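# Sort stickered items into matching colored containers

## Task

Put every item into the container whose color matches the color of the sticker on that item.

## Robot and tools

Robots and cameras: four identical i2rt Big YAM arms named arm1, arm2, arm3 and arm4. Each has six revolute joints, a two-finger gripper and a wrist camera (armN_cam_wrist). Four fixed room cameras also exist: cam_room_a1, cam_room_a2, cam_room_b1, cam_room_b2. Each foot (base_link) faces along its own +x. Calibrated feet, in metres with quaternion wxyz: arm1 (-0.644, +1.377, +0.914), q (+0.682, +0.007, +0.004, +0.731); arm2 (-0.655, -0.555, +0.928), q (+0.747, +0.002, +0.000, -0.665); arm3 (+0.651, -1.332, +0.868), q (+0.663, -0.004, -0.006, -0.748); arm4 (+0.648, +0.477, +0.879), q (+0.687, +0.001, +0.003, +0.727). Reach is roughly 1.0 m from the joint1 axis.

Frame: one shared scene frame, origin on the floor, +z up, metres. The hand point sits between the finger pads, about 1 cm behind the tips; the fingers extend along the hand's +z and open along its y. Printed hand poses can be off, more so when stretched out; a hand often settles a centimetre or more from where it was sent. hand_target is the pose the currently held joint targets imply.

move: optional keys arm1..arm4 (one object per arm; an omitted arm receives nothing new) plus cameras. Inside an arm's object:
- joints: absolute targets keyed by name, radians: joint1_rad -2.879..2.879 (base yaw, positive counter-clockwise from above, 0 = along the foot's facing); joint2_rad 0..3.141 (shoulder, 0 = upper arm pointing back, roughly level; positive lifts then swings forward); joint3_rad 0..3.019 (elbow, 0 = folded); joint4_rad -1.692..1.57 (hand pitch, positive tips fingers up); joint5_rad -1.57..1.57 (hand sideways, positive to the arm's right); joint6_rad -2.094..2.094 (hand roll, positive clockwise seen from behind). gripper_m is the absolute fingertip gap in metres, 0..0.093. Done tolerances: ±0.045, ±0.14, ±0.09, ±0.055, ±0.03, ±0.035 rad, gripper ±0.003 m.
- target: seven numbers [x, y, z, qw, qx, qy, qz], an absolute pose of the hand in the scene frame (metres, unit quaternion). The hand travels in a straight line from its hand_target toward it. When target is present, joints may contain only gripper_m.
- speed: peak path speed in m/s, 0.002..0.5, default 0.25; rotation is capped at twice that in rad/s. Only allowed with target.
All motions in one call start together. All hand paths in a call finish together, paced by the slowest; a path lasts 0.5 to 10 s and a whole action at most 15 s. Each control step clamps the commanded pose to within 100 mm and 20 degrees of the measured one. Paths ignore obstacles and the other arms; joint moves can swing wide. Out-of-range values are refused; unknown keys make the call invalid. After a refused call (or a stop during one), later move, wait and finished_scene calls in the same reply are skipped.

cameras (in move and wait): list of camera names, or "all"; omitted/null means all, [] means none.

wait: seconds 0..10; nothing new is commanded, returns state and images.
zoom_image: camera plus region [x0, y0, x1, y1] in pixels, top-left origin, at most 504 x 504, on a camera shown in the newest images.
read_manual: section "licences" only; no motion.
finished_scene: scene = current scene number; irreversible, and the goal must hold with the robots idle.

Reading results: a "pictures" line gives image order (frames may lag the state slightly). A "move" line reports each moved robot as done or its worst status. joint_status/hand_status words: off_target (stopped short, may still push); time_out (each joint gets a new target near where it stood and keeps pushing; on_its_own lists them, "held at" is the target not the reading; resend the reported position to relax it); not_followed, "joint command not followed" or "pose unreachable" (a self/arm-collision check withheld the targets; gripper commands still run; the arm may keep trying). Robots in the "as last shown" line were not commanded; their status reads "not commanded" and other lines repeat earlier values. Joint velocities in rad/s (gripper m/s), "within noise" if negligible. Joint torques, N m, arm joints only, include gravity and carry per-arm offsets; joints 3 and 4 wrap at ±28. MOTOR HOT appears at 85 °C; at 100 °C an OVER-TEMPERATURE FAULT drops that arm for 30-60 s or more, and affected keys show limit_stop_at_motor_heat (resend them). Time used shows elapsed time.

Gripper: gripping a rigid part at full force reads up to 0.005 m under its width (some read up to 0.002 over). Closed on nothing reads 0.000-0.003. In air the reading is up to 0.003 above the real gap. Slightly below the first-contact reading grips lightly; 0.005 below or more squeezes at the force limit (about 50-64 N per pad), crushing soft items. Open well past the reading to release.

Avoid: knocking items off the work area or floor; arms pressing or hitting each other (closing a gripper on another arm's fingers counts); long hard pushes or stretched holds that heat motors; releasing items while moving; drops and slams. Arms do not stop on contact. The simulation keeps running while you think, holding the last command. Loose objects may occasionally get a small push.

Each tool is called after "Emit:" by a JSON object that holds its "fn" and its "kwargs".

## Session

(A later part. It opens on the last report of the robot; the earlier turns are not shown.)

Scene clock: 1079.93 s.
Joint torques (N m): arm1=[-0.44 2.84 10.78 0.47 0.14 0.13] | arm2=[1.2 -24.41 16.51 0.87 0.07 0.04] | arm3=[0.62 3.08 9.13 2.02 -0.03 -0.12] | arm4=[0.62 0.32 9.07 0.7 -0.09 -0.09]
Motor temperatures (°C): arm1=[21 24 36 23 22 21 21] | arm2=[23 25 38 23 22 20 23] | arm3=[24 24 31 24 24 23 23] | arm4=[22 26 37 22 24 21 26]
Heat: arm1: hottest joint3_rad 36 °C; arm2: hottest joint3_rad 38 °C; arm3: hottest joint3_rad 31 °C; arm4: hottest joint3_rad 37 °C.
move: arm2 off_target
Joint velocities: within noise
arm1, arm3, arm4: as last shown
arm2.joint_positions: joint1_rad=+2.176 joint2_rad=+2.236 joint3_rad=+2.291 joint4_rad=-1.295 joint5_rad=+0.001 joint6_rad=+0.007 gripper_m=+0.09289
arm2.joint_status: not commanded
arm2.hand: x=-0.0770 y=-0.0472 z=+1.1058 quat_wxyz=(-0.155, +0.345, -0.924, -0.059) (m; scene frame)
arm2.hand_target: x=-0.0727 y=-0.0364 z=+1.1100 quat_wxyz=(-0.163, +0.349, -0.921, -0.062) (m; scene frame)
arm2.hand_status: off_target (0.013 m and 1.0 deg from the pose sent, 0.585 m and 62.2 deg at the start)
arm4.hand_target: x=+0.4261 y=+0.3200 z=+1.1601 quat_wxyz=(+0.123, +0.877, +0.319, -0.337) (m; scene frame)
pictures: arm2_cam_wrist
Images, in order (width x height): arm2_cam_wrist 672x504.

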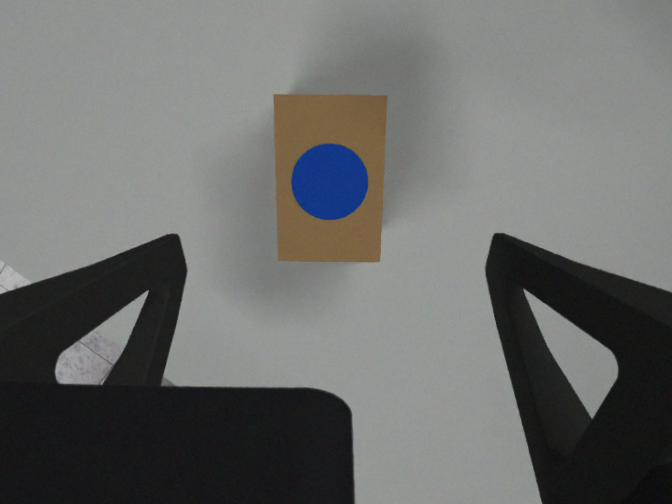

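Emit:
{"fn": "move", "kwargs": {"arm2": {"target": [-0.066, -0.034, 1.0, 0.1623, -0.3489, 0.9209, 0.0615], "speed": 0.15}, "cameras": ["arm2_cam_wrist"]}}

Scene clock: 1092.03 s.
Joint torques (N m): arm1=[-0.44 3.31 10.73 0.46 0.11 0.11] | arm2=[0.91 -24.18 11.03 2.15 0.01 0.01] | arm3=[0.67 3.08 9.14 2.03 -0.04 -0.11] | arm4=[0.21 0.91 9.14 0.75 -0.1 -0.07]
Motor temperatures (°C): arm1=[21 24 36 23 22 21 21] | arm2=[23 26 39 22 22 20 23] | arm3=[24 24 31 24 24 23 23] | arm4=[22 25 38 22 24 21 26]
Heat: arm1: hottest joint3_rad 36 °C; arm2: hottest joint3_rad 39 °C; arm3: hottest joint3_rad 31 °C; arm4: hottest joint3_rad 38 °C.
move: arm2 off_target
Joint velocities: within noise
arm1, arm4: as last shown
arm2.joint_positions: joint1_rad=+2.176 joint2_rad=+2.267 joint3_rad=+2.142 joint4_rad=-1.070 joint5_rad=+0.001 joint6_rad=+0.007 gripper_m=+0.09289
arm2.joint_status: not commanded
arm2.hand: x=-0.0652 y=-0.0366 z=+1.0319 quat_wxyz=(-0.176, +0.344, -0.920, -0.067) (m; scene frame)
arm2.hand_target: x=-0.0671 y=-0.0348 z=+1.0005 quat_wxyz=(-0.162, +0.349, -0.921, -0.062) (m; scene frame)
arm2.hand_status: off_target (0.032 m and 1.8 deg from the pose sent, 0.107 m and 1.0 deg at the start)
arm3.joint_positions: joint1_rad=-1.441 joint2_rad=+0.298 joint3_rad=+0.798 joint4_rad=-0.807 joint5_rad=+0.001 joint6_rad=+0.006 gripper_m=+0.09402
arm3.joint_status: not commanded
arm3.hand: x=+0.4011 y=-1.3276 z=+1.2826 quat_wxyz=(-0.010, -0.807, +0.003, +0.590) (m; scene frame)
arm3.hand_target: x=+0.4002 y=-1.3254 z=+1.2847 quat_wxyz=(-0.005, -0.805, +0.004, +0.593) (m; scene frame)
arm3.hand_status: not commanded
pictures: arm2_cam_wrist
Images, in order (width x height): arm2_cam_wrist 672x504.

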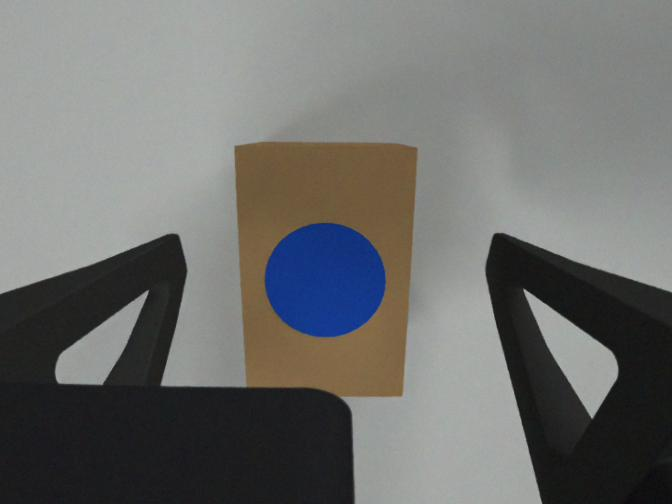

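Emit:
{"fn": "move", "kwargs": {"arm2": {"target": [-0.066, -0.034, 0.978, 0.1623, -0.3489, 0.9209, 0.0615], "speed": 0.15}, "cameras": []}}

Emit:
{"fn": "move", "kwargs": {"arm2": {"joints": {"gripper_m": 0.032}}, "cameras": ["arm2_cam_wrist"]}}

Scene clock: 1097.47 s.
Joint torques (N m): arm1=[-1.14 2.49 10.82 0.35 0.11 0.13] | arm2=[0.97 -23.47 10.45 2.17 0.01 0] | arm3=[0.73 3.02 9.16 2 -0.03 -0.12] | arm4=[0.38 0.32 9.1 0.65 -0.09 -0.09]
Motor temperatures (°C): arm1=[21 24 36 23 22 21 21] | arm2=[23 26 38 22 22 20 23] | arm3=[24 24 31 24 24 23 23] | arm4=[22 25 38 22 24 21 25]
Heat: arm1: hottest joint3_rad 36 °C; arm2: hottest joint3_rad 38 °C; arm3: hottest joint3_rad 31 °C; arm4: hottest joint3_rad 38 °C.
move: arm2 off_target
Joint velocities: within noise
arm1.joint_positions: joint1_rad=-2.308 joint2_rad=+0.592 joint3_rad=+0.748 joint4_rad=-1.487 joint5_rad=-0.001 joint6_rad=-0.018 gripper_m=+0.09294
arm1.joint_status: not commanded
arm1.hand: x=-0.4984 y=+1.2642 z=+1.1301 quat_wxyz=(-0.105, -0.317, -0.942, +0.041) (m; scene frame)
arm1.hand_target: x=-0.4986 y=+1.2665 z=+1.1290 quat_wxyz=(-0.097, -0.316, -0.943, +0.038) (m; scene frame)
arm1.hand_status: not commanded
arm2.joint_positions: joint1_rad=+2.176 joint2_rad=+2.274 joint3_rad=+2.113 joint4_rad=-1.023 joint5_rad=+0.001 joint6_rad=+0.007 gripper_m=+0.09289
arm2.joint_status: not commanded
arm2.hand: x=-0.0632 y=-0.0348 z=+1.0175 quat_wxyz=(-0.181, +0.343, -0.919, -0.069) (m; scene frame)
arm2.hand_target: x=-0.0673 y=-0.0350 z=+0.9790 quat_wxyz=(-0.162, +0.349, -0.921, -0.062) (m; scene frame)
arm2.hand_status: off_target (0.040 m and 2.5 deg from the pose sent, 0.054 m and 1.8 deg at the start)
arm3, arm4: as last shown
pictures: none
No camera images: "cameras" was empty.

Scene clock: 1098.10 s.
Joint torques (N m): arm1=[-0.97 3.02 10.88 0.4 0.15 0.11] | arm2=[0.97 -23.47 10.47 2.18 -0.01 0] | arm3=[0.5 3.08 9.13 2.04 -0.04 -0.11] | arm4=[0.21 0.79 8.96 0.68 -0.09 -0.08]
Motor temperatures (°C): arm1=[21 24 36 23 22 21 21] | arm2=[23 26 38 22 22 20 23] | arm3=[24 24 31 24 24 23 23] | arm4=[22 25 38 22 24 21 25]
Heat: arm1: hottest joint3_rad 36 °C; arm2: hottest joint3_rad 38 °C; arm3: hottest joint3_rad 31 °C; arm4: hottest joint3_rad 38 °C.
move: arm2 off_target
Joint velocities: within noise
arm1, arm3, arm4: as last shown
arm2.joint_positions: joint1_rad=+2.176 joint2_rad=+2.274 joint3_rad=+2.113 joint4_rad=-1.023 joint5_rad=+0.001 joint6_rad=+0.007 gripper_m=+0.04379
arm2.joint_status: gripper_m off_target (ended at +0.04382, target +0.03200)
arm2.hand: x=-0.0632 y=-0.0349 z=+1.0175 quat_wxyz=(-0.182, +0.343, -0.919, -0.069) (m; scene frame)
arm2.hand_target: x=-0.0673 y=-0.0350 z=+0.9790 quat_wxyz=(-0.162, +0.349, -0.921, -0.062) (m; scene frame)
arm2.hand_status: not commanded
pictures: arm2_cam_wrist
Images, in order (width x height): arm2_cam_wrist 672x504.

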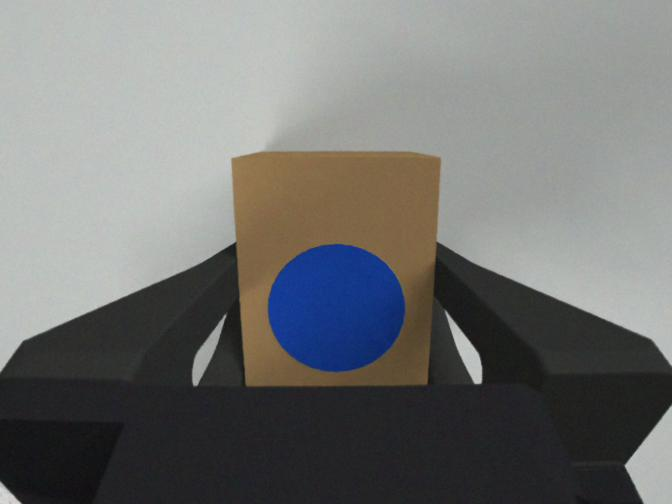

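Emit:
{"fn": "move", "kwargs": {"arm2": {"target": [-0.066, -0.034, 1.08, 0.1623, -0.3489, 0.9209, 0.0615], "speed": 0.3}, "cameras": []}}

Emit:
{"fn": "move", "kwargs": {"arm2": {"target": [-0.505, -0.4225, 1.15, 0.1623, -0.3489, 0.9209, 0.0615], "speed": 0.4}, "cameras": []}}

Emit:
{"fn": "move", "kwargs": {"arm2": {"joints": {"joint1_rad": 0.918}}, "arm3": {"joints": {"joint1_rad": -1.987, "joint2_rad": 0.3, "joint3_rad": 0.8, "joint4_rad": -0.6, "joint5_rad": 0, "joint6_rad": 0}}, "cameras": ["arm2_cam_wrist", "arm3_cam_wrist"]}}

Scene clock: 1113.60 s.
Joint torques (N m): arm1=[-0.44 3.08 10.66 0.27 0.06 0.12] | arm2=[1.03 -26.75 16.43 0.88 0 0.01] | arm3=[0.62 3.02 9.11 1.99 -0.03 -0.11] | arm4=[-0.15 0.73 9.05 0.62 -0.1 -0.09]
Motor temperatures (°C): arm1=[21 24 36 23 22 21 21] | arm2=[23 27 37 22 22 20 24] | arm3=[24 24 31 24 24 23 23] | arm4=[22 24 39 22 24 21 25]
Heat: arm1: hottest joint3_rad 36 °C; arm2: hottest joint3_rad 37 °C; arm3: hottest joint3_rad 31 °C; arm4: hottest joint3_rad 39 °C.
move: arm2 off_target
Joint velocities: within noise
arm1, arm3, arm4: as last shown
arm2.joint_positions: joint1_rad=+2.176 joint2_rad=+2.274 joint3_rad=+2.245 joint4_rad=-1.232 joint5_rad=+0.001 joint6_rad=+0.007 gripper_m=+0.04380
arm2.joint_status: not commanded
arm2.hand: x=-0.0732 y=-0.0438 z=+1.0608 quat_wxyz=(-0.146, +0.346, -0.925, -0.056) (m; scene frame)
arm2.hand_target: x=-0.0669 y=-0.0346 z=+1.0803 quat_wxyz=(-0.163, +0.349, -0.921, -0.062) (m; scene frame)
arm2.hand_status: off_target (0.023 m and 2.1 deg from the pose sent, 0.063 m and 2.5 deg at the start)
pictures: none
No camera images: "cameras" was empty.

Scene clock: 1115.80 s.
Joint torques (N m): arm1=[-0.5 2.73 10.74 0.42 0.08 0.1] | arm2=[1.38 -0.03 10.59 1.05 0.06 0.05] | arm3=[0.5 3.02 9.11 2.04 -0.04 -0.11] | arm4=[-0.15 0.73 9.09 0.7 -0.1 -0.09]
Motor temperatures (°C): arm1=[21 24 36 23 22 21 21] | arm2=[23 27 37 22 22 20 24] | arm3=[24 24 31 24 24 23 23] | arm4=[22 24 39 22 24 21 25]
Heat: arm1: hottest joint3_rad 36 °C; arm2: hottest joint3_rad 37 °C; arm3: hottest joint3_rad 31 °C; arm4: hottest joint3_rad 39 °C.
move: arm2 done
Joint velocities: within noise
arm1, arm3, arm4: as last shown
arm2.joint_positions: joint1_rad=+2.176 joint2_rad=+0.565 joint3_rad=+0.743 joint4_rad=-1.370 joint5_rad=+0.001 joint6_rad=+0.007 gripper_m=+0.04381
arm2.joint_status: not commanded
arm2.hand: x=-0.5012 y=-0.4210 z=+1.1586 quat_wxyz=(-0.178, +0.343, -0.920, -0.068) (m; scene frame)
arm2.hand_target: x=-0.5050 y=-0.4225 z=+1.1502 quat_wxyz=(-0.162, +0.349, -0.921, -0.062) (m; scene frame)
arm2.hand_status: done (0.010 m and 2.0 deg from the pose sent, 0.581 m and 2.1 deg at the start)
pictures: none
No camera images: "cameras" was empty.

Scene clock: 1117.43 s.
Joint torques (N m): arm1=[-0.97 2.67 10.73 0.28 0.06 0.14] | arm2=[0.5 0.15 10.66 1.02 -0.07 0.05] | arm3=[0.62 2.96 9.2 2.5 0 -0.11] | arm4=[0.03 0.73 9.03 0.68 -0.08 -0.08]
Motor temperatures (°C): arm1=[21 24 36 23 22 21 21] | arm2=[23 27 37 22 22 20 24] | arm3=[24 24 31 24 24 23 23] | arm4=[22 24 39 22 24 21 25]
Heat: arm1: hottest joint3_rad 36 °C; arm2: hottest joint3_rad 37 °C; arm3: hottest joint3_rad 31 °C; arm4: hottest joint3_rad 39 °C.
move: arm2 done; arm3 done
Joint velocities: within noise
arm1, arm4: as last shown
arm2.joint_positions: joint1_rad=+0.922 joint2_rad=+0.565 joint3_rad=+0.743 joint4_rad=-1.370 joint5_rad=+0.004 joint6_rad=+0.007 gripper_m=+0.04382
arm2.joint_status: all done
arm2.hand: x=-0.4794 y=-0.6611 z=+1.1579 quat_wxyz=(-0.182, -0.262, -0.946, +0.049) (m; scene frame)
arm2.hand_target: x=-0.4831 y=-0.6596 z=+1.1495 quat_wxyz=(-0.166, -0.264, -0.949, +0.045) (m; scene frame)
arm2.hand_status: not commanded
arm3.joint_positions: joint1_rad=-1.977 joint2_rad=+0.298 joint3_rad=+0.798 joint4_rad=-0.618 joint5_rad=+0.000 joint6_rad=+0.006 gripper_m=+0.09402
arm3.joint_status: all done
arm3.hand: x=+0.4266 y=-1.1945 z=+1.3262 quat_wxyz=(+0.166, -0.723, +0.201, +0.640) (m; scene frame)
arm3.hand_target: x=+0.4272 y=-1.1918 z=+1.3312 quat_wxyz=(+0.173, -0.717, +0.201, +0.645) (m; scene frame)
arm3.hand_status: not commanded
pictures: arm2_cam_wrist, arm3_cam_wrist
Images, in order (width x height): arm2_cam_wrist 672x504, arm3_cam_wrist 672x504.

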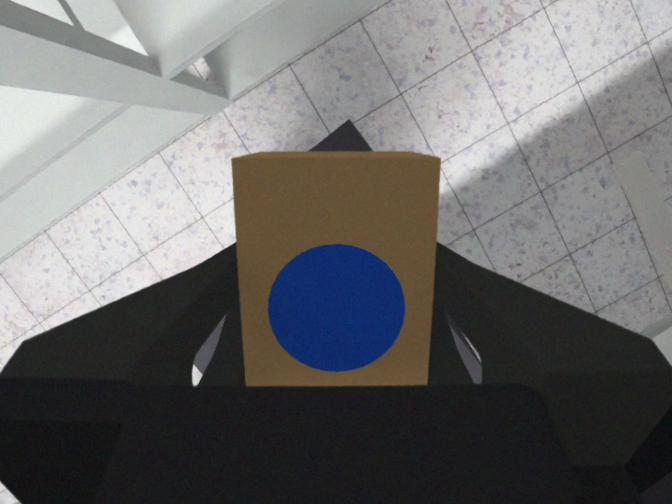

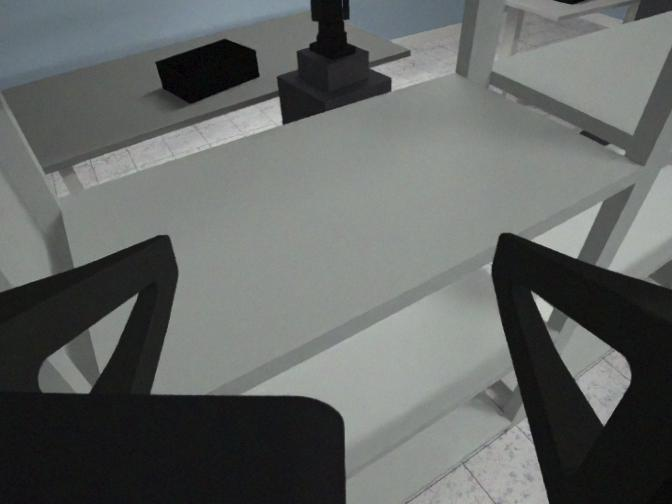

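Emit:
{"fn": "move", "kwargs": {"arm2": {"target": [-0.042, -0.920, 1.08, 0.1856, 0.2606, 0.9461, -0.0511], "speed": 0.3}, "cameras": []}}

Emit:
{"fn": "move", "kwargs": {"arm2": {"target": [-0.046, -0.918, 1.0, 0.1856, 0.2606, 0.9461, -0.0511], "speed": 0.15}, "cameras": ["arm2_cam_wrist", "arm3_cam_wrist", "cam_room_a1"]}}

Scene clock: 1124.63 s.
Joint torques (N m): arm1=[-1.14 2.55 10.76 0.38 0.08 0.11] | arm2=[0.73 -21.42 16.81 0.96 0.01 0.02] | arm3=[0.62 2.9 9.18 2.54 0.01 -0.11] | arm4=[0.32 1.08 9.09 0.72 -0.11 -0.1]
Motor temperatures (°C): arm1=[21 24 36 23 22 21 21] | arm2=[23 27 37 22 22 20 24] | arm3=[24 24 31 24 24 23 23] | arm4=[22 24 39 22 24 21 25]
Heat: arm1: hottest joint3_rad 36 °C; arm2: hottest joint3_rad 37 °C; arm3: hottest joint3_rad 31 °C; arm4: hottest joint3_rad 39 °C.
move: arm2 off_target
Joint velocities: within noise
arm1, arm3: as last shown
arm2.joint_positions: joint1_rad=+0.922 joint2_rad=+1.983 joint3_rad=+1.767 joint4_rad=-0.996 joint5_rad=+0.004 joint6_rad=+0.007 gripper_m=+0.04382
arm2.joint_status: not commanded
arm2.hand: x=-0.0570 y=-0.9094 z=+1.0663 quat_wxyz=(-0.172, -0.263, -0.948, +0.047) (m; scene frame)
arm2.hand_target: x=-0.0432 y=-0.9194 z=+1.0800 quat_wxyz=(-0.186, -0.261, -0.946, +0.051) (m; scene frame)
arm2.hand_status: off_target (0.023 m and 1.6 deg from the pose sent, 0.514 m and 0.5 deg at the start)
arm3.hand: x=+0.4266 y=-1.1945 z=+1.3263 quat_wxyz=(+0.166, -0.723, +0.201, +0.640) (m; scene frame)
arm3.hand_target: x=+0.4272 y=-1.1918 z=+1.3313 quat_wxyz=(+0.173, -0.716, +0.201, +0.645) (m; scene frame)
arm4.joint_positions: joint1_rad=+2.084 joint2_rad=+0.548 joint3_rad=+0.758 joint4_rad=-1.034 joint5_rad=-0.088 joint6_rad=-0.088 gripper_m=+0.08989
arm4.joint_status: not commanded
arm4.hand: x=+0.4262 y=+0.3181 z=+1.1660 quat_wxyz=(+0.127, +0.874, +0.315, -0.347) (m; scene frame)
arm4.hand_target: x=+0.4261 y=+0.3200 z=+1.1601 quat_wxyz=(+0.123, +0.877, +0.319, -0.337) (m; scene frame)
arm4.hand_status: not commanded
pictures: none
No camera images: "cameras" was empty.

Scene clock: 1125.93 s.
Joint torques (N m): arm1=[-0.44 2.73 10.73 0.16 0.06 0.09] | arm2=[0.62 -21.71 10.8 2.25 0 0.01] | arm3=[0.62 2.9 9.24 2.48 0.01 -0.1] | arm4=[-0.09 0.44 9.1 0.76 -0.08 -0.08]
Motor temperatures (°C): arm1=[21 24 36 23 22 21 21] | arm2=[23 27 37 22 22 20 24] | arm3=[24 24 31 24 24 23 23] | arm4=[22 24 39 22 24 21 25]
Heat: arm1: hottest joint3_rad 36 °C; arm2: hottest joint3_rad 37 °C; arm3: hottest joint3_rad 31 °C; arm4: hottest joint3_rad 39 °C.
move: arm2 off_target
Joint velocities: within noise
arm1, arm3, arm4: as last shown
arm2.joint_positions: joint1_rad=+0.922 joint2_rad=+2.031 joint3_rad=+1.700 joint4_rad=-0.841 joint5_rad=+0.004 joint6_rad=+0.007 gripper_m=+0.04382
arm2.joint_status: not commanded
arm2.hand: x=-0.0461 y=-0.9156 z=+1.0169 quat_wxyz=(-0.191, -0.262, -0.945, +0.052) (m; scene frame)
arm2.hand_target: x=-0.0464 y=-0.9178 z=+1.0003 quat_wxyz=(-0.186, -0.261, -0.946, +0.051) (m; scene frame)
arm2.hand_status: off_target (0.017 m and 0.7 deg from the pose sent, 0.068 m and 1.6 deg at the start)
pictures: arm2_cam_wrist, arm3_cam_wrist, cam_room_a1
Images, in order (width x height): arm2_cam_wrist 672x504, arm3_cam_wrist 672x504, cam_room_a1 672x504.

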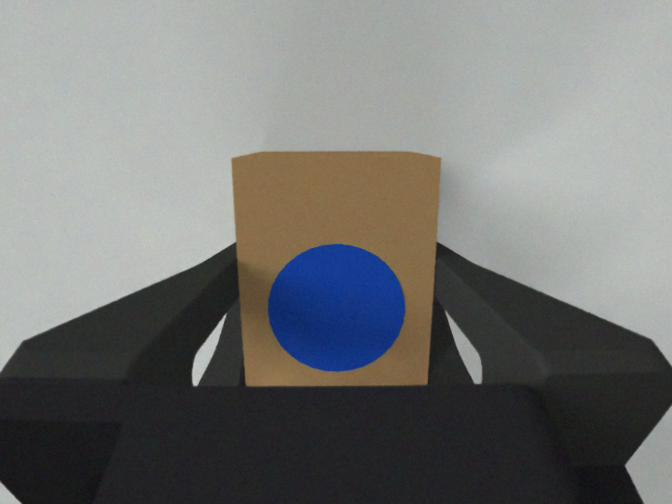

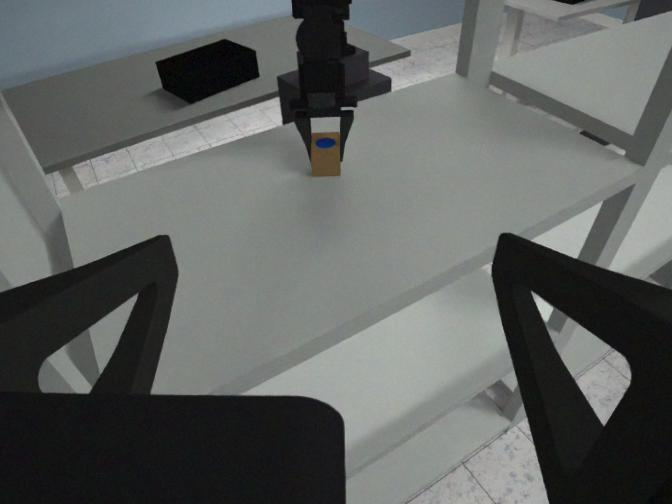

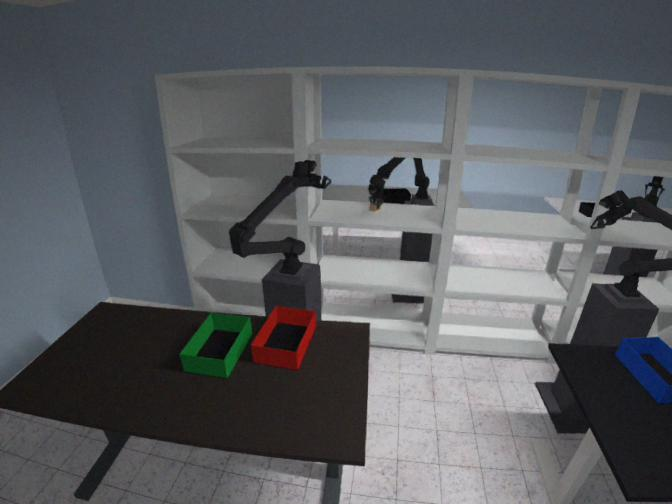

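Emit:
{"fn": "move", "kwargs": {"arm2": {"target": [-0.046, -0.918, 0.985, 0.1856, 0.2606, 0.9461, -0.0511], "speed": 0.1}, "cameras": []}}

Emit:
{"fn": "move", "kwargs": {"arm2": {"joints": {"gripper_m": 0.047}}, "cameras": []}}

Emit:
{"fn": "move", "kwargs": {"arm2": {"joints": {"gripper_m": 0.09}}, "cameras": []}}

Emit:
{"fn": "move", "kwargs": {"arm2": {"target": [-0.4834, -0.6596, 1.15, 0.1856, 0.2606, 0.9461, -0.0511], "speed": 0.4}, "cameras": ["arm3_cam_wrist"]}}

Emit:
{"fn": "zoom_image", "kwargs": {"camera": "arm3_cam_wrist", "region": [200, 60, 480, 270]}}

Scene clock: 1131.43 s.
Joint torques (N m): arm1=[-0.67 3.08 10.88 0.4 0.12 0.12] | arm2=[0.62 -20.6 9.72 2.32 -0.01 0.01] | arm3=[0.5 2.9 9.2 2.5 0 -0.11] | arm4=[-0.03 0.73 9.14 0.68 -0.04 -0.09]
Motor temperatures (°C): arm1=[21 24 36 23 22 21 21] | arm2=[23 27 37 22 22 20 24] | arm3=[24 24 31 24 24 23 23] | arm4=[22 24 39 22 24 21 25]
Heat: arm1: hottest joint3_rad 36 °C; arm2: hottest joint3_rad 37 °C; arm3: hottest joint3_rad 31 °C; arm4: hottest joint3_rad 39 °C.
move: arm2 off_target
Joint velocities: within noise
arm1, arm3, arm4: as last shown
arm2.joint_positions: joint1_rad=+0.922 joint2_rad=+2.031 joint3_rad=+1.693 joint4_rad=-0.809 joint5_rad=+0.004 joint6_rad=+0.007 gripper_m=+0.04382
arm2.joint_status: not commanded
arm2.hand: x=-0.0420 y=-0.9180 z=+1.0169 quat_wxyz=(-0.203, -0.261, -0.942, +0.055) (m; scene frame)
arm2.hand_target: x=-0.0471 y=-0.9174 z=+0.9857 quat_wxyz=(-0.186, -0.261, -0.946, +0.051) (m; scene frame)
arm2.hand_status: off_target (0.032 m and 2.1 deg from the pose sent, 0.032 m and 0.7 deg at the start)
pictures: none
No camera images: "cameras" was empty.

Scene clock: 1131.77 s.
Joint torques (N m): arm1=[-0.62 2.26 10.92 0.47 0.08 0.13] | arm2=[0.44 -20.66 9.76 2.28 -0.02 0] | arm3=[0.38 2.84 9.2 2.54 0 -0.11] | arm4=[0.44 0.32 9.09 0.81 -0.09 -0.1]
Motor temperatures (°C): arm1=[21 24 36 23 22 21 21] | arm2=[23 27 37 22 22 20 24] | arm3=[24 24 31 24 24 23 23] | arm4=[22 24 39 22 24 21 25]
Heat: arm1: hottest joint3_rad 36 °C; arm2: hottest joint3_rad 37 °C; arm3: hottest joint3_rad 31 °C; arm4: hottest joint3_rad 39 °C.
move: arm2 done
Joint velocities: within noise
arm1.joint_positions: joint1_rad=-2.308 joint2_rad=+0.592 joint3_rad=+0.748 joint4_rad=-1.487 joint5_rad=-0.001 joint6_rad=-0.018 gripper_m=+0.09294
arm1.joint_status: not commanded
arm1.hand: x=-0.4984 y=+1.2642 z=+1.1301 quat_wxyz=(-0.105, -0.317, -0.942, +0.041) (m; scene frame)
arm1.hand_target: x=-0.4986 y=+1.2665 z=+1.1290 quat_wxyz=(-0.097, -0.316, -0.943, +0.038) (m; scene frame)
arm1.hand_status: not commanded
arm2.joint_positions: joint1_rad=+0.922 joint2_rad=+2.031 joint3_rad=+1.693 joint4_rad=-0.808 joint5_rad=+0.004 joint6_rad=+0.007 gripper_m=+0.04692
arm2.joint_status: all done
arm2.hand: x=-0.0418 y=-0.9181 z=+1.0170 quat_wxyz=(-0.204, -0.261, -0.942, +0.055) (m; scene frame)
arm2.hand_target: x=-0.0470 y=-0.9174 z=+0.9857 quat_wxyz=(-0.186, -0.261, -0.946, +0.051) (m; scene frame)
arm2.hand_status: not commanded
arm3, arm4: as last shown
pictures: none
No camera images: "cameras" was empty.

Scene clock: 1132.33 s.
Joint torques (N m): arm1=[-0.67 3.31 10.84 0.32 0.07 0.1] | arm2=[0.62 -20.6 9.7 2.25 -0.01 0] | arm3=[0.5 2.78 9.18 2.52 0.01 -0.12] | arm4=[-0.09 0.44 9.13 0.66 -0.09 -0.1]
Motor temperatures (°C): arm1=[21 24 36 23 22 21 21] | arm2=[23 27 37 22 22 20 24] | arm3=[24 24 31 24 24 23 23] | arm4=[22 24 39 22 24 21 25]
Heat: arm1: hottest joint3_rad 36 °C; arm2: hottest joint3_rad 37 °C; arm3: hottest joint3_rad 31 °C; arm4: hottest joint3_rad 39 °C.
move: arm2 done
Joint velocities: within noise
arm1, arm3, arm4: as last shown
arm2.joint_positions: joint1_rad=+0.922 joint2_rad=+2.031 joint3_rad=+1.693 joint4_rad=-0.808 joint5_rad=+0.004 joint6_rad=+0.007 gripper_m=+0.08990
arm2.joint_status: all done
arm2.hand: x=-0.0418 y=-0.9181 z=+1.0170 quat_wxyz=(-0.204, -0.261, -0.942, +0.055) (m; scene frame)
arm2.hand_target: x=-0.0471 y=-0.9174 z=+0.9857 quat_wxyz=(-0.186, -0.261, -0.946, +0.051) (m; scene frame)
arm2.hand_status: not commanded
pictures: none
No camera images: "cameras" was empty.

Scene clock: 1134.33 s.
Joint torques (N m): arm1=[-0.73 2.9 10.85 0.44 0.06 0.12] | arm2=[0.38 0.44 10.66 1.07 -0.08 0.03] | arm3=[0.56 3.02 9.24 2.5 0 -0.11] | arm4=[0.5 0.79 9.13 0.73 -0.09 -0.07]
Motor temperatures (°C): arm1=[21 24 36 23 22 21 21] | arm2=[23 27 37 22 22 20 24] | arm3=[24 24 31 24 24 23 23] | arm4=[22 23 39 22 24 21 25]
Heat: arm1: hottest joint3_rad 36 °C; arm2: hottest joint3_rad 37 °C; arm3: hottest joint3_rad 31 °C; arm4: hottest joint3_rad 39 °C.
move: arm2 done
Joint velocities: within noise
arm1, arm3, arm4: as last shown
arm2.joint_positions: joint1_rad=+0.922 joint2_rad=+0.530 joint3_rad=+0.726 joint4_rad=-1.345 joint5_rad=+0.005 joint6_rad=+0.004 gripper_m=+0.08990
arm2.joint_status: not commanded
arm2.hand: x=-0.4799 y=-0.6611 z=+1.1588 quat_wxyz=(-0.202, -0.260, -0.943, +0.055) (m; scene frame)
arm2.hand_target: x=-0.4834 y=-0.6596 z=+1.1502 quat_wxyz=(-0.186, -0.261, -0.946, +0.051) (m; scene frame)
arm2.hand_status: done (0.010 m and 2.0 deg from the pose sent, 0.529 m and 2.2 deg at the start)
pictures: arm3_cam_wrist
Images, in order (width x height): arm3_cam_wrist 672x504.

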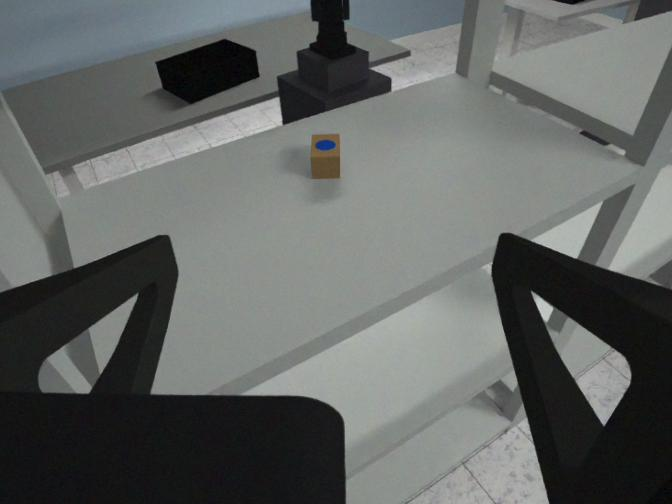

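Scaled by 1.800.

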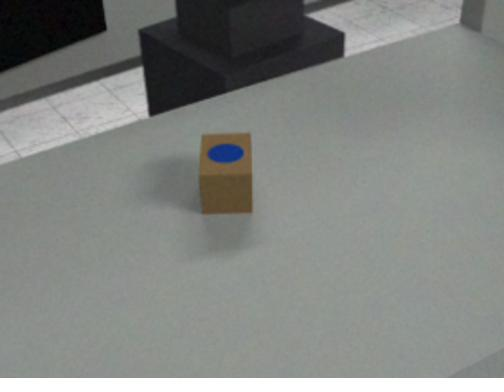

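Emit:
{"fn": "move", "kwargs": {"arm3": {"target": [-0.024, -0.948, 1.10, 0.0843, -0.9133, 0.2447, 0.3145], "speed": 0.3}, "cameras": ["arm3_cam_wrist"]}}

Scene clock: 1148.27 s.
Joint torques (N m): arm1=[-0.79 2.9 10.66 0.38 0.11 0.12] | arm2=[0.38 0.32 10.69 1.06 -0.08 0.03] | arm3=[2.61 -24.7 14.02 0.79 0.02 -0.06] | arm4=[0.09 0.44 9.21 0.73 -0.09 -0.13]
Motor temperatures (°C): arm1=[21 24 36 23 22 21 21] | arm2=[23 27 37 22 22 20 23] | arm3=[24 24 32 24 24 23 23] | arm4=[22 23 39 22 24 21 25]
Heat: arm1: hottest joint3_rad 36 °C; arm2: hottest joint3_rad 37 °C; arm3: hottest joint3_rad 32 °C; arm4: hottest joint3_rad 39 °C.
move: arm3 off_target
Joint velocities: within noise
arm1, arm2, arm4: as last shown
arm2.hand: x=-0.4799 y=-0.6610 z=+1.1588 quat_wxyz=(-0.202, -0.260, -0.943, +0.055) (m; scene frame)
arm2.hand_target: x=-0.4835 y=-0.6596 z=+1.1502 quat_wxyz=(-0.186, -0.261, -0.946, +0.051) (m; scene frame)
arm3.joint_positions: joint1_rad=-1.973 joint2_rad=+1.998 joint3_rad=+1.886 joint4_rad=-0.846 joint5_rad=+0.018 joint6_rad=+0.006 gripper_m=+0.09402
arm3.joint_status: not commanded
arm3.hand: x=-0.0073 y=-0.9453 z=+1.0649 quat_wxyz=(+0.079, -0.920, +0.254, +0.287) (m; scene frame)
arm3.hand_target: x=-0.0222 y=-0.9489 z=+1.1002 quat_wxyz=(+0.084, -0.913, +0.245, +0.315) (m; scene frame)
arm3.hand_status: off_target (0.039 m and 3.4 deg from the pose sent, 0.561 m and 44.8 deg at the start)
arm4.hand: x=+0.4262 y=+0.3181 z=+1.1660 quat_wxyz=(+0.127, +0.874, +0.316, -0.347) (m; scene frame)
pictures: arm3_cam_wrist
Images, in order (width x height): arm3_cam_wrist 672x504.

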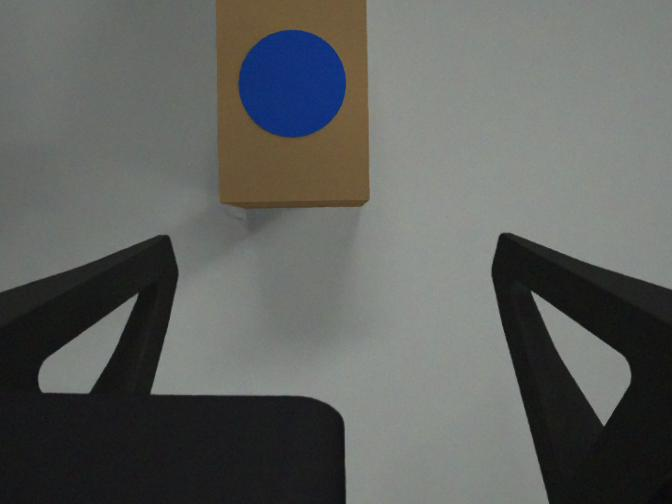

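Emit:
{"fn": "move", "kwargs": {"arm3": {"target": [-0.071, -0.924, 1.05, 0.0843, -0.9133, 0.2447, 0.3145], "speed": 0.15}, "cameras": ["arm3_cam_wrist"]}}

Scene clock: 1157.63 s.
Joint torques (N m): arm1=[-1.44 3.37 10.92 0.49 0.06 0.12] | arm2=[0.5 0.44 10.66 1.06 -0.08 0.03] | arm3=[2.43 -25.23 13.67 1.26 0.09 -0.09] | arm4=[0.15 0.97 9.05 0.69 -0.1 -0.05]
Motor temperatures (°C): arm1=[21 24 36 23 22 21 21] | arm2=[23 26 37 22 22 20 23] | arm3=[24 24 33 24 24 23 23] | arm4=[22 23 39 22 24 21 25]
Heat: arm1: hottest joint3_rad 36 °C; arm2: hottest joint3_rad 37 °C; arm3: hottest joint3_rad 33 °C; arm4: hottest joint3_rad 39 °C.
move: arm3 off_target
Joint velocities: within noise
arm1, arm2, arm4: as last shown
arm3.joint_positions: joint1_rad=-1.968 joint2_rad=+2.161 joint3_rad=+2.060 joint4_rad=-0.843 joint5_rad=+0.018 joint6_rad=+0.009 gripper_m=+0.09400
arm3.joint_status: not commanded
arm3.hand: x=-0.0541 y=-0.9235 z=+1.0306 quat_wxyz=(+0.080, -0.918, +0.253, +0.294) (m; scene frame)
arm3.hand_target: x=-0.0697 y=-0.9248 z=+1.0502 quat_wxyz=(+0.084, -0.913, +0.245, +0.315) (m; scene frame)
arm3.hand_status: off_target (0.026 m and 2.6 deg from the pose sent, 0.069 m and 3.4 deg at the start)
pictures: arm3_cam_wrist
Images, in order (width x height): arm3_cam_wrist 672x504.

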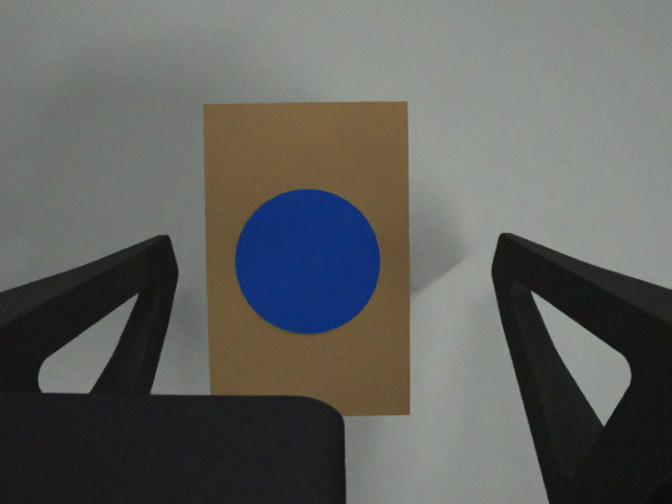

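Emit:
{"fn": "move", "kwargs": {"arm3": {"joints": {"gripper_m": 0.032}}, "cameras": ["arm3_cam_wrist"]}}

Emit:
{"fn": "move", "kwargs": {"arm3": {"target": [-0.069, -0.925, 1.12, 0.0843, -0.9133, 0.2447, 0.3145], "speed": 0.3}, "cameras": []}}

Emit:
{"fn": "move", "kwargs": {"arm3": {"target": [0.425, -1.195, 1.17, 0.0843, -0.9133, 0.2447, 0.3145], "speed": 0.4}, "cameras": ["arm3_cam_wrist"]}}

Scene clock: 1165.07 s.
Joint torques (N m): arm1=[-0.26 3.19 10.8 0.43 0.04 0.07] | arm2=[0.44 0.5 10.69 1.09 -0.09 0.02] | arm3=[2.32 -25 13.6 1.2 0.08 -0.08] | arm4=[0.32 0.73 9.21 0.68 -0.09 -0.08]
Motor temperatures (°C): arm1=[21 24 36 23 22 21 21] | arm2=[23 26 37 22 22 20 23] | arm3=[24 24 34 24 24 23 23] | arm4=[22 23 39 22 24 21 25]
Heat: arm1: hottest joint3_rad 36 °C; arm2: hottest joint3_rad 37 °C; arm3: hottest joint3_rad 34 °C; arm4: hottest joint3_rad 39 °C.
move: arm3 off_target
Joint velocities: within noise
arm1, arm2: as last shown
arm3.joint_positions: joint1_rad=-1.968 joint2_rad=+2.161 joint3_rad=+2.060 joint4_rad=-0.843 joint5_rad=+0.018 joint6_rad=+0.009 gripper_m=+0.04424
arm3.joint_status: gripper_m off_target (ended at +0.04427, target +0.03200)
arm3.hand: x=-0.0540 y=-0.9234 z=+1.0306 quat_wxyz=(+0.080, -0.918, +0.253, +0.294) (m; scene frame)
arm3.hand_target: x=-0.0696 y=-0.9246 z=+1.0502 quat_wxyz=(+0.084, -0.913, +0.245, +0.315) (m; scene frame)
arm3.hand_status: not commanded
arm4.joint_positions: joint1_rad=+2.084 joint2_rad=+0.548 joint3_rad=+0.758 joint4_rad=-1.034 joint5_rad=-0.088 joint6_rad=-0.088 gripper_m=+0.08989
arm4.joint_status: not commanded
arm4.hand: x=+0.4262 y=+0.3181 z=+1.1660 quat_wxyz=(+0.127, +0.874, +0.316, -0.347) (m; scene frame)
arm4.hand_target: x=+0.4261 y=+0.3200 z=+1.1601 quat_wxyz=(+0.123, +0.877, +0.319, -0.337) (m; scene frame)
arm4.hand_status: not commanded
pictures: arm3_cam_wrist
Images, in order (width x height): arm3_cam_wrist 672x504.

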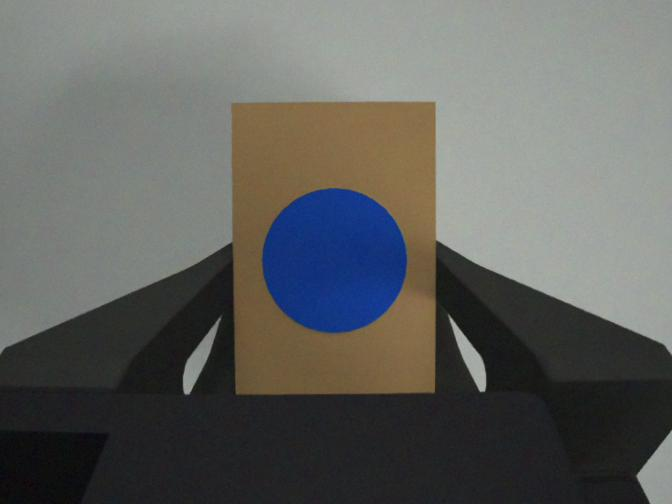

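Scene clock: 1166.23 s.
Joint torques (N m): arm1=[-0.62 2.73 10.78 0.5 0.03 0.12] | arm2=[0.44 0.5 10.7 1.06 -0.08 0.04] | arm3=[2.32 -25.41 13.9 0.94 0.11 -0.06] | arm4=[0.15 0.38 9.14 0.81 -0.1 -0.13]
Motor temperatures (°C): arm1=[21 24 36 23 22 21 21] | arm2=[23 26 37 22 22 20 23] | arm3=[24 24 34 24 24 23 23] | arm4=[22 23 39 22 24 21 25]
Heat: arm1: hottest joint3_rad 36 °C; arm2: hottest joint3_rad 37 °C; arm3: hottest joint3_rad 34 °C; arm4: hottest joint3_rad 39 °C.
move: arm3 off_target
Joint velocities: within noise
arm1, arm2, arm4: as last shown
arm3.joint_positions: joint1_rad=-1.968 joint2_rad=+2.162 joint3_rad=+2.236 joint4_rad=-1.015 joint5_rad=+0.018 joint6_rad=+0.009 gripper_m=+0.04424
arm3.joint_status: not commanded
arm3.hand: x=-0.0555 y=-0.9217 z=+1.0980 quat_wxyz=(+0.080, -0.918, +0.253, +0.295) (m; scene frame)
arm3.hand_target: x=-0.0677 y=-0.9256 z=+1.1200 quat_wxyz=(+0.084, -0.913, +0.245, +0.315) (m; scene frame)
arm3.hand_status: off_target (0.026 m and 2.5 deg from the pose sent, 0.091 m and 2.6 deg at the start)
pictures: none
No camera images: "cameras" was empty.

Scene clock: 1168.53 s.
Joint torques (N m): arm1=[-0.62 3.14 10.85 0.49 0.1 0.13] | arm2=[0.5 0.44 10.67 1.06 -0.08 0.03] | arm3=[0.91 -0.21 9.11 1.02 -0.07 -0.13] | arm4=[0.5 0.62 9.2 0.88 -0.09 -0.07]
Motor temperatures (°C): arm1=[21 24 36 23 22 21 21] | arm2=[23 26 37 22 22 20 23] | arm3=[24 24 34 24 24 23 23] | arm4=[22 23 39 22 24 21 25]
Heat: arm1: hottest joint3_rad 36 °C; arm2: hottest joint3_rad 37 °C; arm3: hottest joint3_rad 34 °C; arm4: hottest joint3_rad 39 °C.
move: arm3 done
Joint velocities: within noise
arm1, arm2, arm4: as last shown
arm3.joint_positions: joint1_rad=-1.968 joint2_rad=+0.573 joint3_rad=+0.852 joint4_rad=-1.170 joint5_rad=+0.012 joint6_rad=+0.002 gripper_m=+0.04424
arm3.joint_status: not commanded
arm3.hand: x=+0.4242 y=-1.1954 z=+1.1721 quat_wxyz=(+0.084, -0.911, +0.246, +0.318) (m; scene frame)
arm3.hand_target: x=+0.4250 y=-1.1950 z=+1.1701 quat_wxyz=(+0.084, -0.913, +0.245, +0.315) (m; scene frame)
arm3.hand_status: done (0.002 m and 0.5 deg from the pose sent, 0.558 m and 2.5 deg at the start)
pictures: arm3_cam_wrist
Images, in order (width x height): arm3_cam_wrist 672x504.

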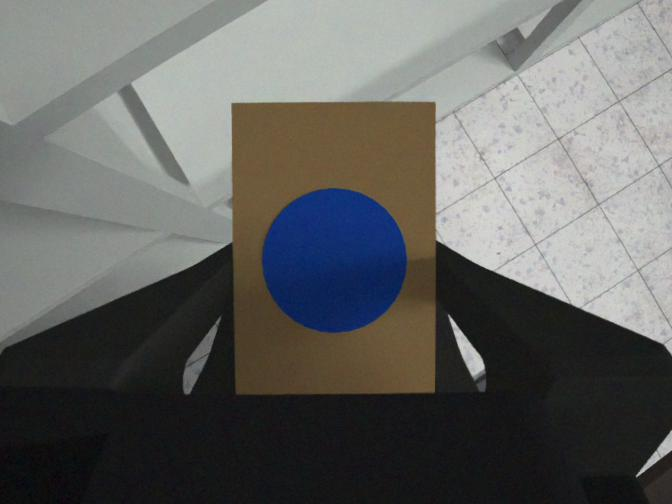

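Emit:
{"fn": "move", "kwargs": {"arm3": {"joints": {"joint1_rad": 1.902, "joint2_rad": 0.7, "joint3_rad": 0.85, "joint4_rad": -1.05, "joint5_rad": 0, "joint6_rad": 0}}, "cameras": []}}

Emit:
{"fn": "move", "kwargs": {"arm3": {"target": [1.11, -1.233, 0.87, 0.3238, -0.0988, 0.9403, 0.034], "speed": 0.3}, "cameras": ["arm3_cam_wrist"]}}

Emit:
{"fn": "move", "kwargs": {"arm3": {"target": [1.115, -1.233, 0.77, 0.3238, -0.0988, 0.9403, 0.034], "speed": 0.2}, "cameras": ["arm3_cam_wrist"]}}

Scene clock: 1186.63 s.
Joint torques (N m): arm1=[-0.91 2.9 10.89 0.7 0.08 0.08] | arm2=[0.5 0.44 10.67 1.07 -0.08 0.03] | arm3=[1.79 -3.37 9.62 1.5 0.12 -0.06] | arm4=[0.56 0.56 9.05 0.64 -0.09 -0.12]
Motor temperatures (°C): arm1=[21 24 36 23 22 21 21] | arm2=[23 26 37 22 22 20 23] | arm3=[24 24 33 24 24 23 24] | arm4=[22 23 40 22 24 21 25]
Heat: arm1: hottest joint3_rad 36 °C; arm2: hottest joint3_rad 37 °C; arm3: hottest joint3_rad 33 °C; arm4: hottest joint3_rad 40 °C.
move: arm3 done
Joint velocities: within noise
arm1.joint_positions: joint1_rad=-2.308 joint2_rad=+0.592 joint3_rad=+0.748 joint4_rad=-1.487 joint5_rad=-0.001 joint6_rad=-0.018 gripper_m=+0.09294
arm1.joint_status: not commanded
arm1.hand: x=-0.4984 y=+1.2642 z=+1.1301 quat_wxyz=(-0.105, -0.317, -0.942, +0.041) (m; scene frame)
arm1.hand_target: x=-0.4986 y=+1.2665 z=+1.1290 quat_wxyz=(-0.097, -0.316, -0.943, +0.038) (m; scene frame)
arm1.hand_status: not commanded
arm2, arm4: as last shown
arm3.joint_positions: joint1_rad=+1.893 joint2_rad=+0.711 joint3_rad=+0.847 joint4_rad=-1.057 joint5_rad=-0.002 joint6_rad=+0.001 gripper_m=+0.04424
arm3.joint_status: all done
arm3.hand: x=+0.9508 y=-1.2663 z=+1.1520 quat_wxyz=(-0.317, +0.098, -0.943, -0.027) (m; scene frame)
arm3.hand_target: x=+0.9504 y=-1.2641 z=+1.1577 quat_wxyz=(-0.327, +0.101, -0.939, -0.028) (m; scene frame)
arm3.hand_status: not commanded
pictures: none
No camera images: "cameras" was empty.

Scene clock: 1188.47 s.
Joint torques (N m): arm1=[-0.85 2.78 10.93 0.51 0.11 0.12] | arm2=[0.38 0.44 10.67 1.06 -0.09 0.03] | arm3=[1.55 -12.86 8.43 1.78 -0.08 0.02] | arm4=[0.09 0.67 9.18 0.81 -0.07 -0.07]
Motor temperatures (°C): arm1=[21 24 36 23 22 21 21] | arm2=[23 26 37 22 22 20 23] | arm3=[24 24 33 24 24 23 24] | arm4=[22 23 40 22 24 21 25]
Heat: arm1: hottest joint3_rad 36 °C; arm2: hottest joint3_rad 37 °C; arm3: hottest joint3_rad 33 °C; arm4: hottest joint3_rad 40 °C.
move: arm3 off_target
Joint velocities: within noise
arm1, arm2, arm4: as last shown
arm3.joint_positions: joint1_rad=+1.893 joint2_rad=+1.599 joint3_rad=+0.597 joint4_rad=+0.028 joint5_rad=-0.009 joint6_rad=+0.001 gripper_m=+0.04424
arm3.joint_status: not commanded
arm3.hand: x=+1.0863 y=-1.2416 z=+0.8490 quat_wxyz=(-0.292, +0.099, -0.951, -0.028) (m; scene frame)
arm3.hand_target: x=+1.1089 y=-1.2332 z=+0.8708 quat_wxyz=(-0.324, +0.099, -0.940, -0.034) (m; scene frame)
arm3.hand_status: off_target (0.033 m and 3.9 deg from the pose sent, 0.326 m and 1.2 deg at the start)
pictures: arm3_cam_wrist
Images, in order (width x height): arm3_cam_wrist 672x504.

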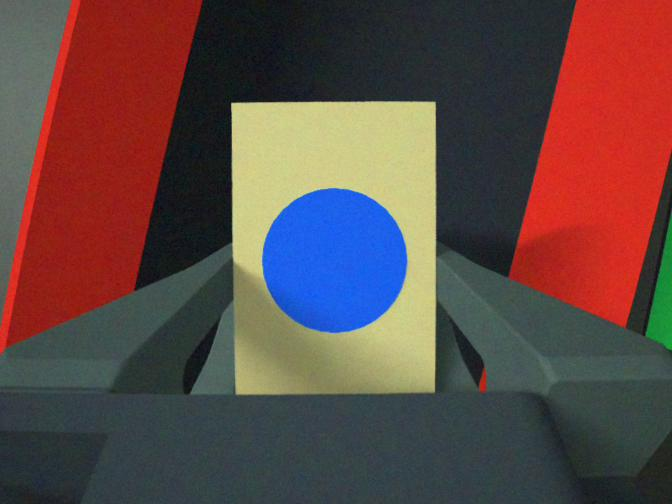

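Scene clock: 1189.73 s.
Joint torques (N m): arm1=[-0.79 3.25 10.93 0.43 0.1 0.14] | arm2=[0.38 0.5 10.67 1.06 -0.08 0.03] | arm3=[1.73 -14.27 5.03 1.81 -0.03 0.03] | arm4=[0.44 0.56 9.05 0.69 -0.14 -0.08]
Motor temperatures (°C): arm1=[21 24 36 23 22 21 21] | arm2=[23 26 37 22 22 20 23] | arm3=[24 24 33 24 24 23 24] | arm4=[22 23 40 22 24 21 25]
Heat: arm1: hottest joint3_rad 36 °C; arm2: hottest joint3_rad 37 °C; arm3: hottest joint3_rad 33 °C; arm4: hottest joint3_rad 40 °C.
move: arm3 off_target
Joint velocities: within noise
arm1, arm4: as last shown
arm2.joint_positions: joint1_rad=+0.922 joint2_rad=+0.530 joint3_rad=+0.726 joint4_rad=-1.345 joint5_rad=+0.005 joint6_rad=+0.004 gripper_m=+0.08990
arm2.joint_status: not commanded
arm2.hand: x=-0.4799 y=-0.6610 z=+1.1588 quat_wxyz=(-0.202, -0.260, -0.943, +0.055) (m; scene frame)
arm2.hand_target: x=-0.4835 y=-0.6596 z=+1.1502 quat_wxyz=(-0.186, -0.261, -0.946, +0.051) (m; scene frame)
arm2.hand_status: not commanded
arm3.joint_positions: joint1_rad=+1.893 joint2_rad=+1.925 joint3_rad=+0.611 joint4_rad=+0.362 joint5_rad=-0.009 joint6_rad=+0.001 gripper_m=+0.04424
arm3.joint_status: not commanded
arm3.hand: x=+1.0980 y=-1.2404 z=+0.7589 quat_wxyz=(-0.302, +0.099, -0.948, -0.029) (m; scene frame)
arm3.hand_target: x=+1.1146 y=-1.2331 z=+0.7705 quat_wxyz=(-0.324, +0.099, -0.940, -0.034) (m; scene frame)
arm3.hand_status: off_target (0.022 m and 2.7 deg from the pose sent, 0.084 m and 3.9 deg at the start)
pictures: arm3_cam_wrist
Images, in order (width x height): arm3_cam_wrist 672x504.

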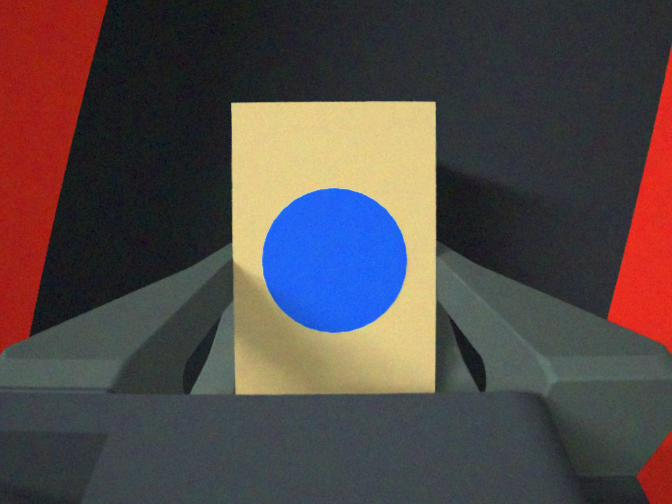

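Descend further in small steps to find the floor.

Emit:
{"fn": "move", "kwargs": {"arm3": {"target": [1.112, -1.233, 0.748, 0.3238, -0.0988, 0.9403, 0.034], "speed": 0.1}, "cameras": []}}

Emit:
{"fn": "move", "kwargs": {"arm3": {"target": [1.112, -1.233, 0.733, 0.3238, -0.0988, 0.9403, 0.034], "speed": 0.1}, "cameras": []}}

Emit:
{"fn": "move", "kwargs": {"arm3": {"target": [1.112, -1.233, 0.720, 0.3238, -0.0988, 0.9403, 0.034], "speed": 0.1}, "cameras": ["arm3_cam_wrist"]}}

Scene clock: 1195.40 s.
Joint torques (N m): arm1=[-0.91 2.9 10.93 0.44 0.11 0.09] | arm2=[0.44 0.32 10.67 1.11 -0.08 0.04] | arm3=[1.79 -12.75 4.45 1.83 0.04 0.03] | arm4=[0.67 0.21 9.18 0.75 -0.04 -0.08]
Motor temperatures (°C): arm1=[21 24 36 23 22 21 21] | arm2=[23 26 37 22 22 20 23] | arm3=[24 24 32 24 24 23 24] | arm4=[22 23 40 22 24 21 25]
Heat: arm1: hottest joint3_rad 36 °C; arm2: hottest joint3_rad 37 °C; arm3: hottest joint3_rad 32 °C; arm4: hottest joint3_rad 40 °C.
move: arm3 off_target
Joint velocities: within noise
arm1, arm2, arm4: as last shown
arm3.joint_positions: joint1_rad=+1.893 joint2_rad=+1.978 joint3_rad=+0.615 joint4_rad=+0.436 joint5_rad=-0.010 joint6_rad=+0.003 gripper_m=+0.04424
arm3.joint_status: not commanded
arm3.hand: x=+1.1017 y=-1.2398 z=+0.7473 quat_wxyz=(-0.314, +0.098, -0.944, -0.030) (m; scene frame)
arm3.hand_target: x=+1.1116 y=-1.2331 z=+0.7482 quat_wxyz=(-0.324, +0.099, -0.940, -0.034) (m; scene frame)
arm3.hand_status: off_target (0.012 m and 1.3 deg from the pose sent, 0.019 m and 2.7 deg at the start)
pictures: none
No camera images: "cameras" was empty.

Scene clock: 1196.37 s.
Joint torques (N m): arm1=[-0.32 2.61 10.95 0.49 0.08 0.11] | arm2=[0.26 0.38 10.7 1.07 -0.08 0.03] | arm3=[1.79 -10.64 3.85 1.28 0.06 0.01] | arm4=[-0.21 0.56 9.16 0.77 -0.06 -0.1]
Motor temperatures (°C): arm1=[21 24 36 23 22 21 21] | arm2=[23 26 37 22 22 20 23] | arm3=[24 24 32 24 24 23 24] | arm4=[22 23 40 22 24 21 25]
Heat: arm1: hottest joint3_rad 36 °C; arm2: hottest joint3_rad 37 °C; arm3: hottest joint3_rad 32 °C; arm4: hottest joint3_rad 40 °C.
move: arm3 off_target
Joint velocities: within noise
arm1, arm2, arm4: as last shown
arm3.joint_positions: joint1_rad=+1.893 joint2_rad=+2.004 joint3_rad=+0.630 joint4_rad=+0.493 joint5_rad=-0.010 joint6_rad=+0.005 gripper_m=+0.04424
arm3.joint_status: not commanded
arm3.hand: x=+1.1145 y=-1.2372 z=+0.7478 quat_wxyz=(-0.335, +0.096, -0.937, -0.033) (m; scene frame)
arm3.hand_target: x=+1.1113 y=-1.2333 z=+0.7334 quat_wxyz=(-0.324, +0.099, -0.940, -0.034) (m; scene frame)
arm3.hand_status: off_target (0.016 m and 1.4 deg from the pose sent, 0.019 m and 1.3 deg at the start)
pictures: none
No camera images: "cameras" was empty.

Scene clock: 1197.33 s.
Joint torques (N m): arm1=[-0.5 2.9 11.18 0.5 0.1 0.1] | arm2=[0.38 0.44 10.7 1.1 -0.09 0.03] | arm3=[1.85 -9 3.37 0.81 0.07 0] | arm4=[0.73 0.56 9.16 0.77 -0.08 -0.11]
Motor temperatures (°C): arm1=[21 24 36 23 22 21 21] | arm2=[23 26 37 22 22 20 23] | arm3=[24 24 32 24 24 23 24] | arm4=[22 23 40 22 24 21 25]
Heat: arm1: hottest joint3_rad 36 °C; arm2: hottest joint3_rad 37 °C; arm3: hottest joint3_rad 32 °C; arm4: hottest joint3_rad 40 °C.
move: arm3 off_target
Joint velocities: within noise
arm1, arm2: as last shown
arm3.joint_positions: joint1_rad=+1.893 joint2_rad=+2.025 joint3_rad=+0.640 joint4_rad=+0.541 joint5_rad=-0.010 joint6_rad=+0.005 gripper_m=+0.04424
arm3.joint_status: not commanded
arm3.hand: x=+1.1241 y=-1.2352 z=+0.7484 quat_wxyz=(-0.353, +0.096, -0.930, -0.035) (m; scene frame)
arm3.hand_target: x=+1.1105 y=-1.2336 z=+0.7218 quat_wxyz=(-0.324, +0.099, -0.940, -0.034) (m; scene frame)
arm3.hand_status: off_target (0.031 m and 3.6 deg from the pose sent, 0.028 m and 1.4 deg at the start)
arm4.joint_positions: joint1_rad=+2.084 joint2_rad=+0.548 joint3_rad=+0.758 joint4_rad=-1.034 joint5_rad=-0.088 joint6_rad=-0.088 gripper_m=+0.08989
arm4.joint_status: not commanded
arm4.hand: x=+0.4262 y=+0.3181 z=+1.1660 quat_wxyz=(+0.127, +0.874, +0.316, -0.347) (m; scene frame)
arm4.hand_target: x=+0.4261 y=+0.3200 z=+1.1601 quat_wxyz=(+0.123, +0.877, +0.319, -0.337) (m; scene frame)
arm4.hand_status: not commanded
pictures: arm3_cam_wrist
Images, in order (width x height): arm3_cam_wrist 672x504.

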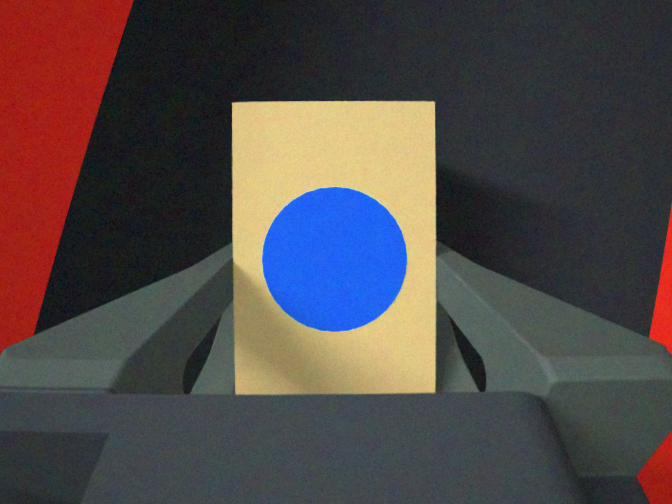

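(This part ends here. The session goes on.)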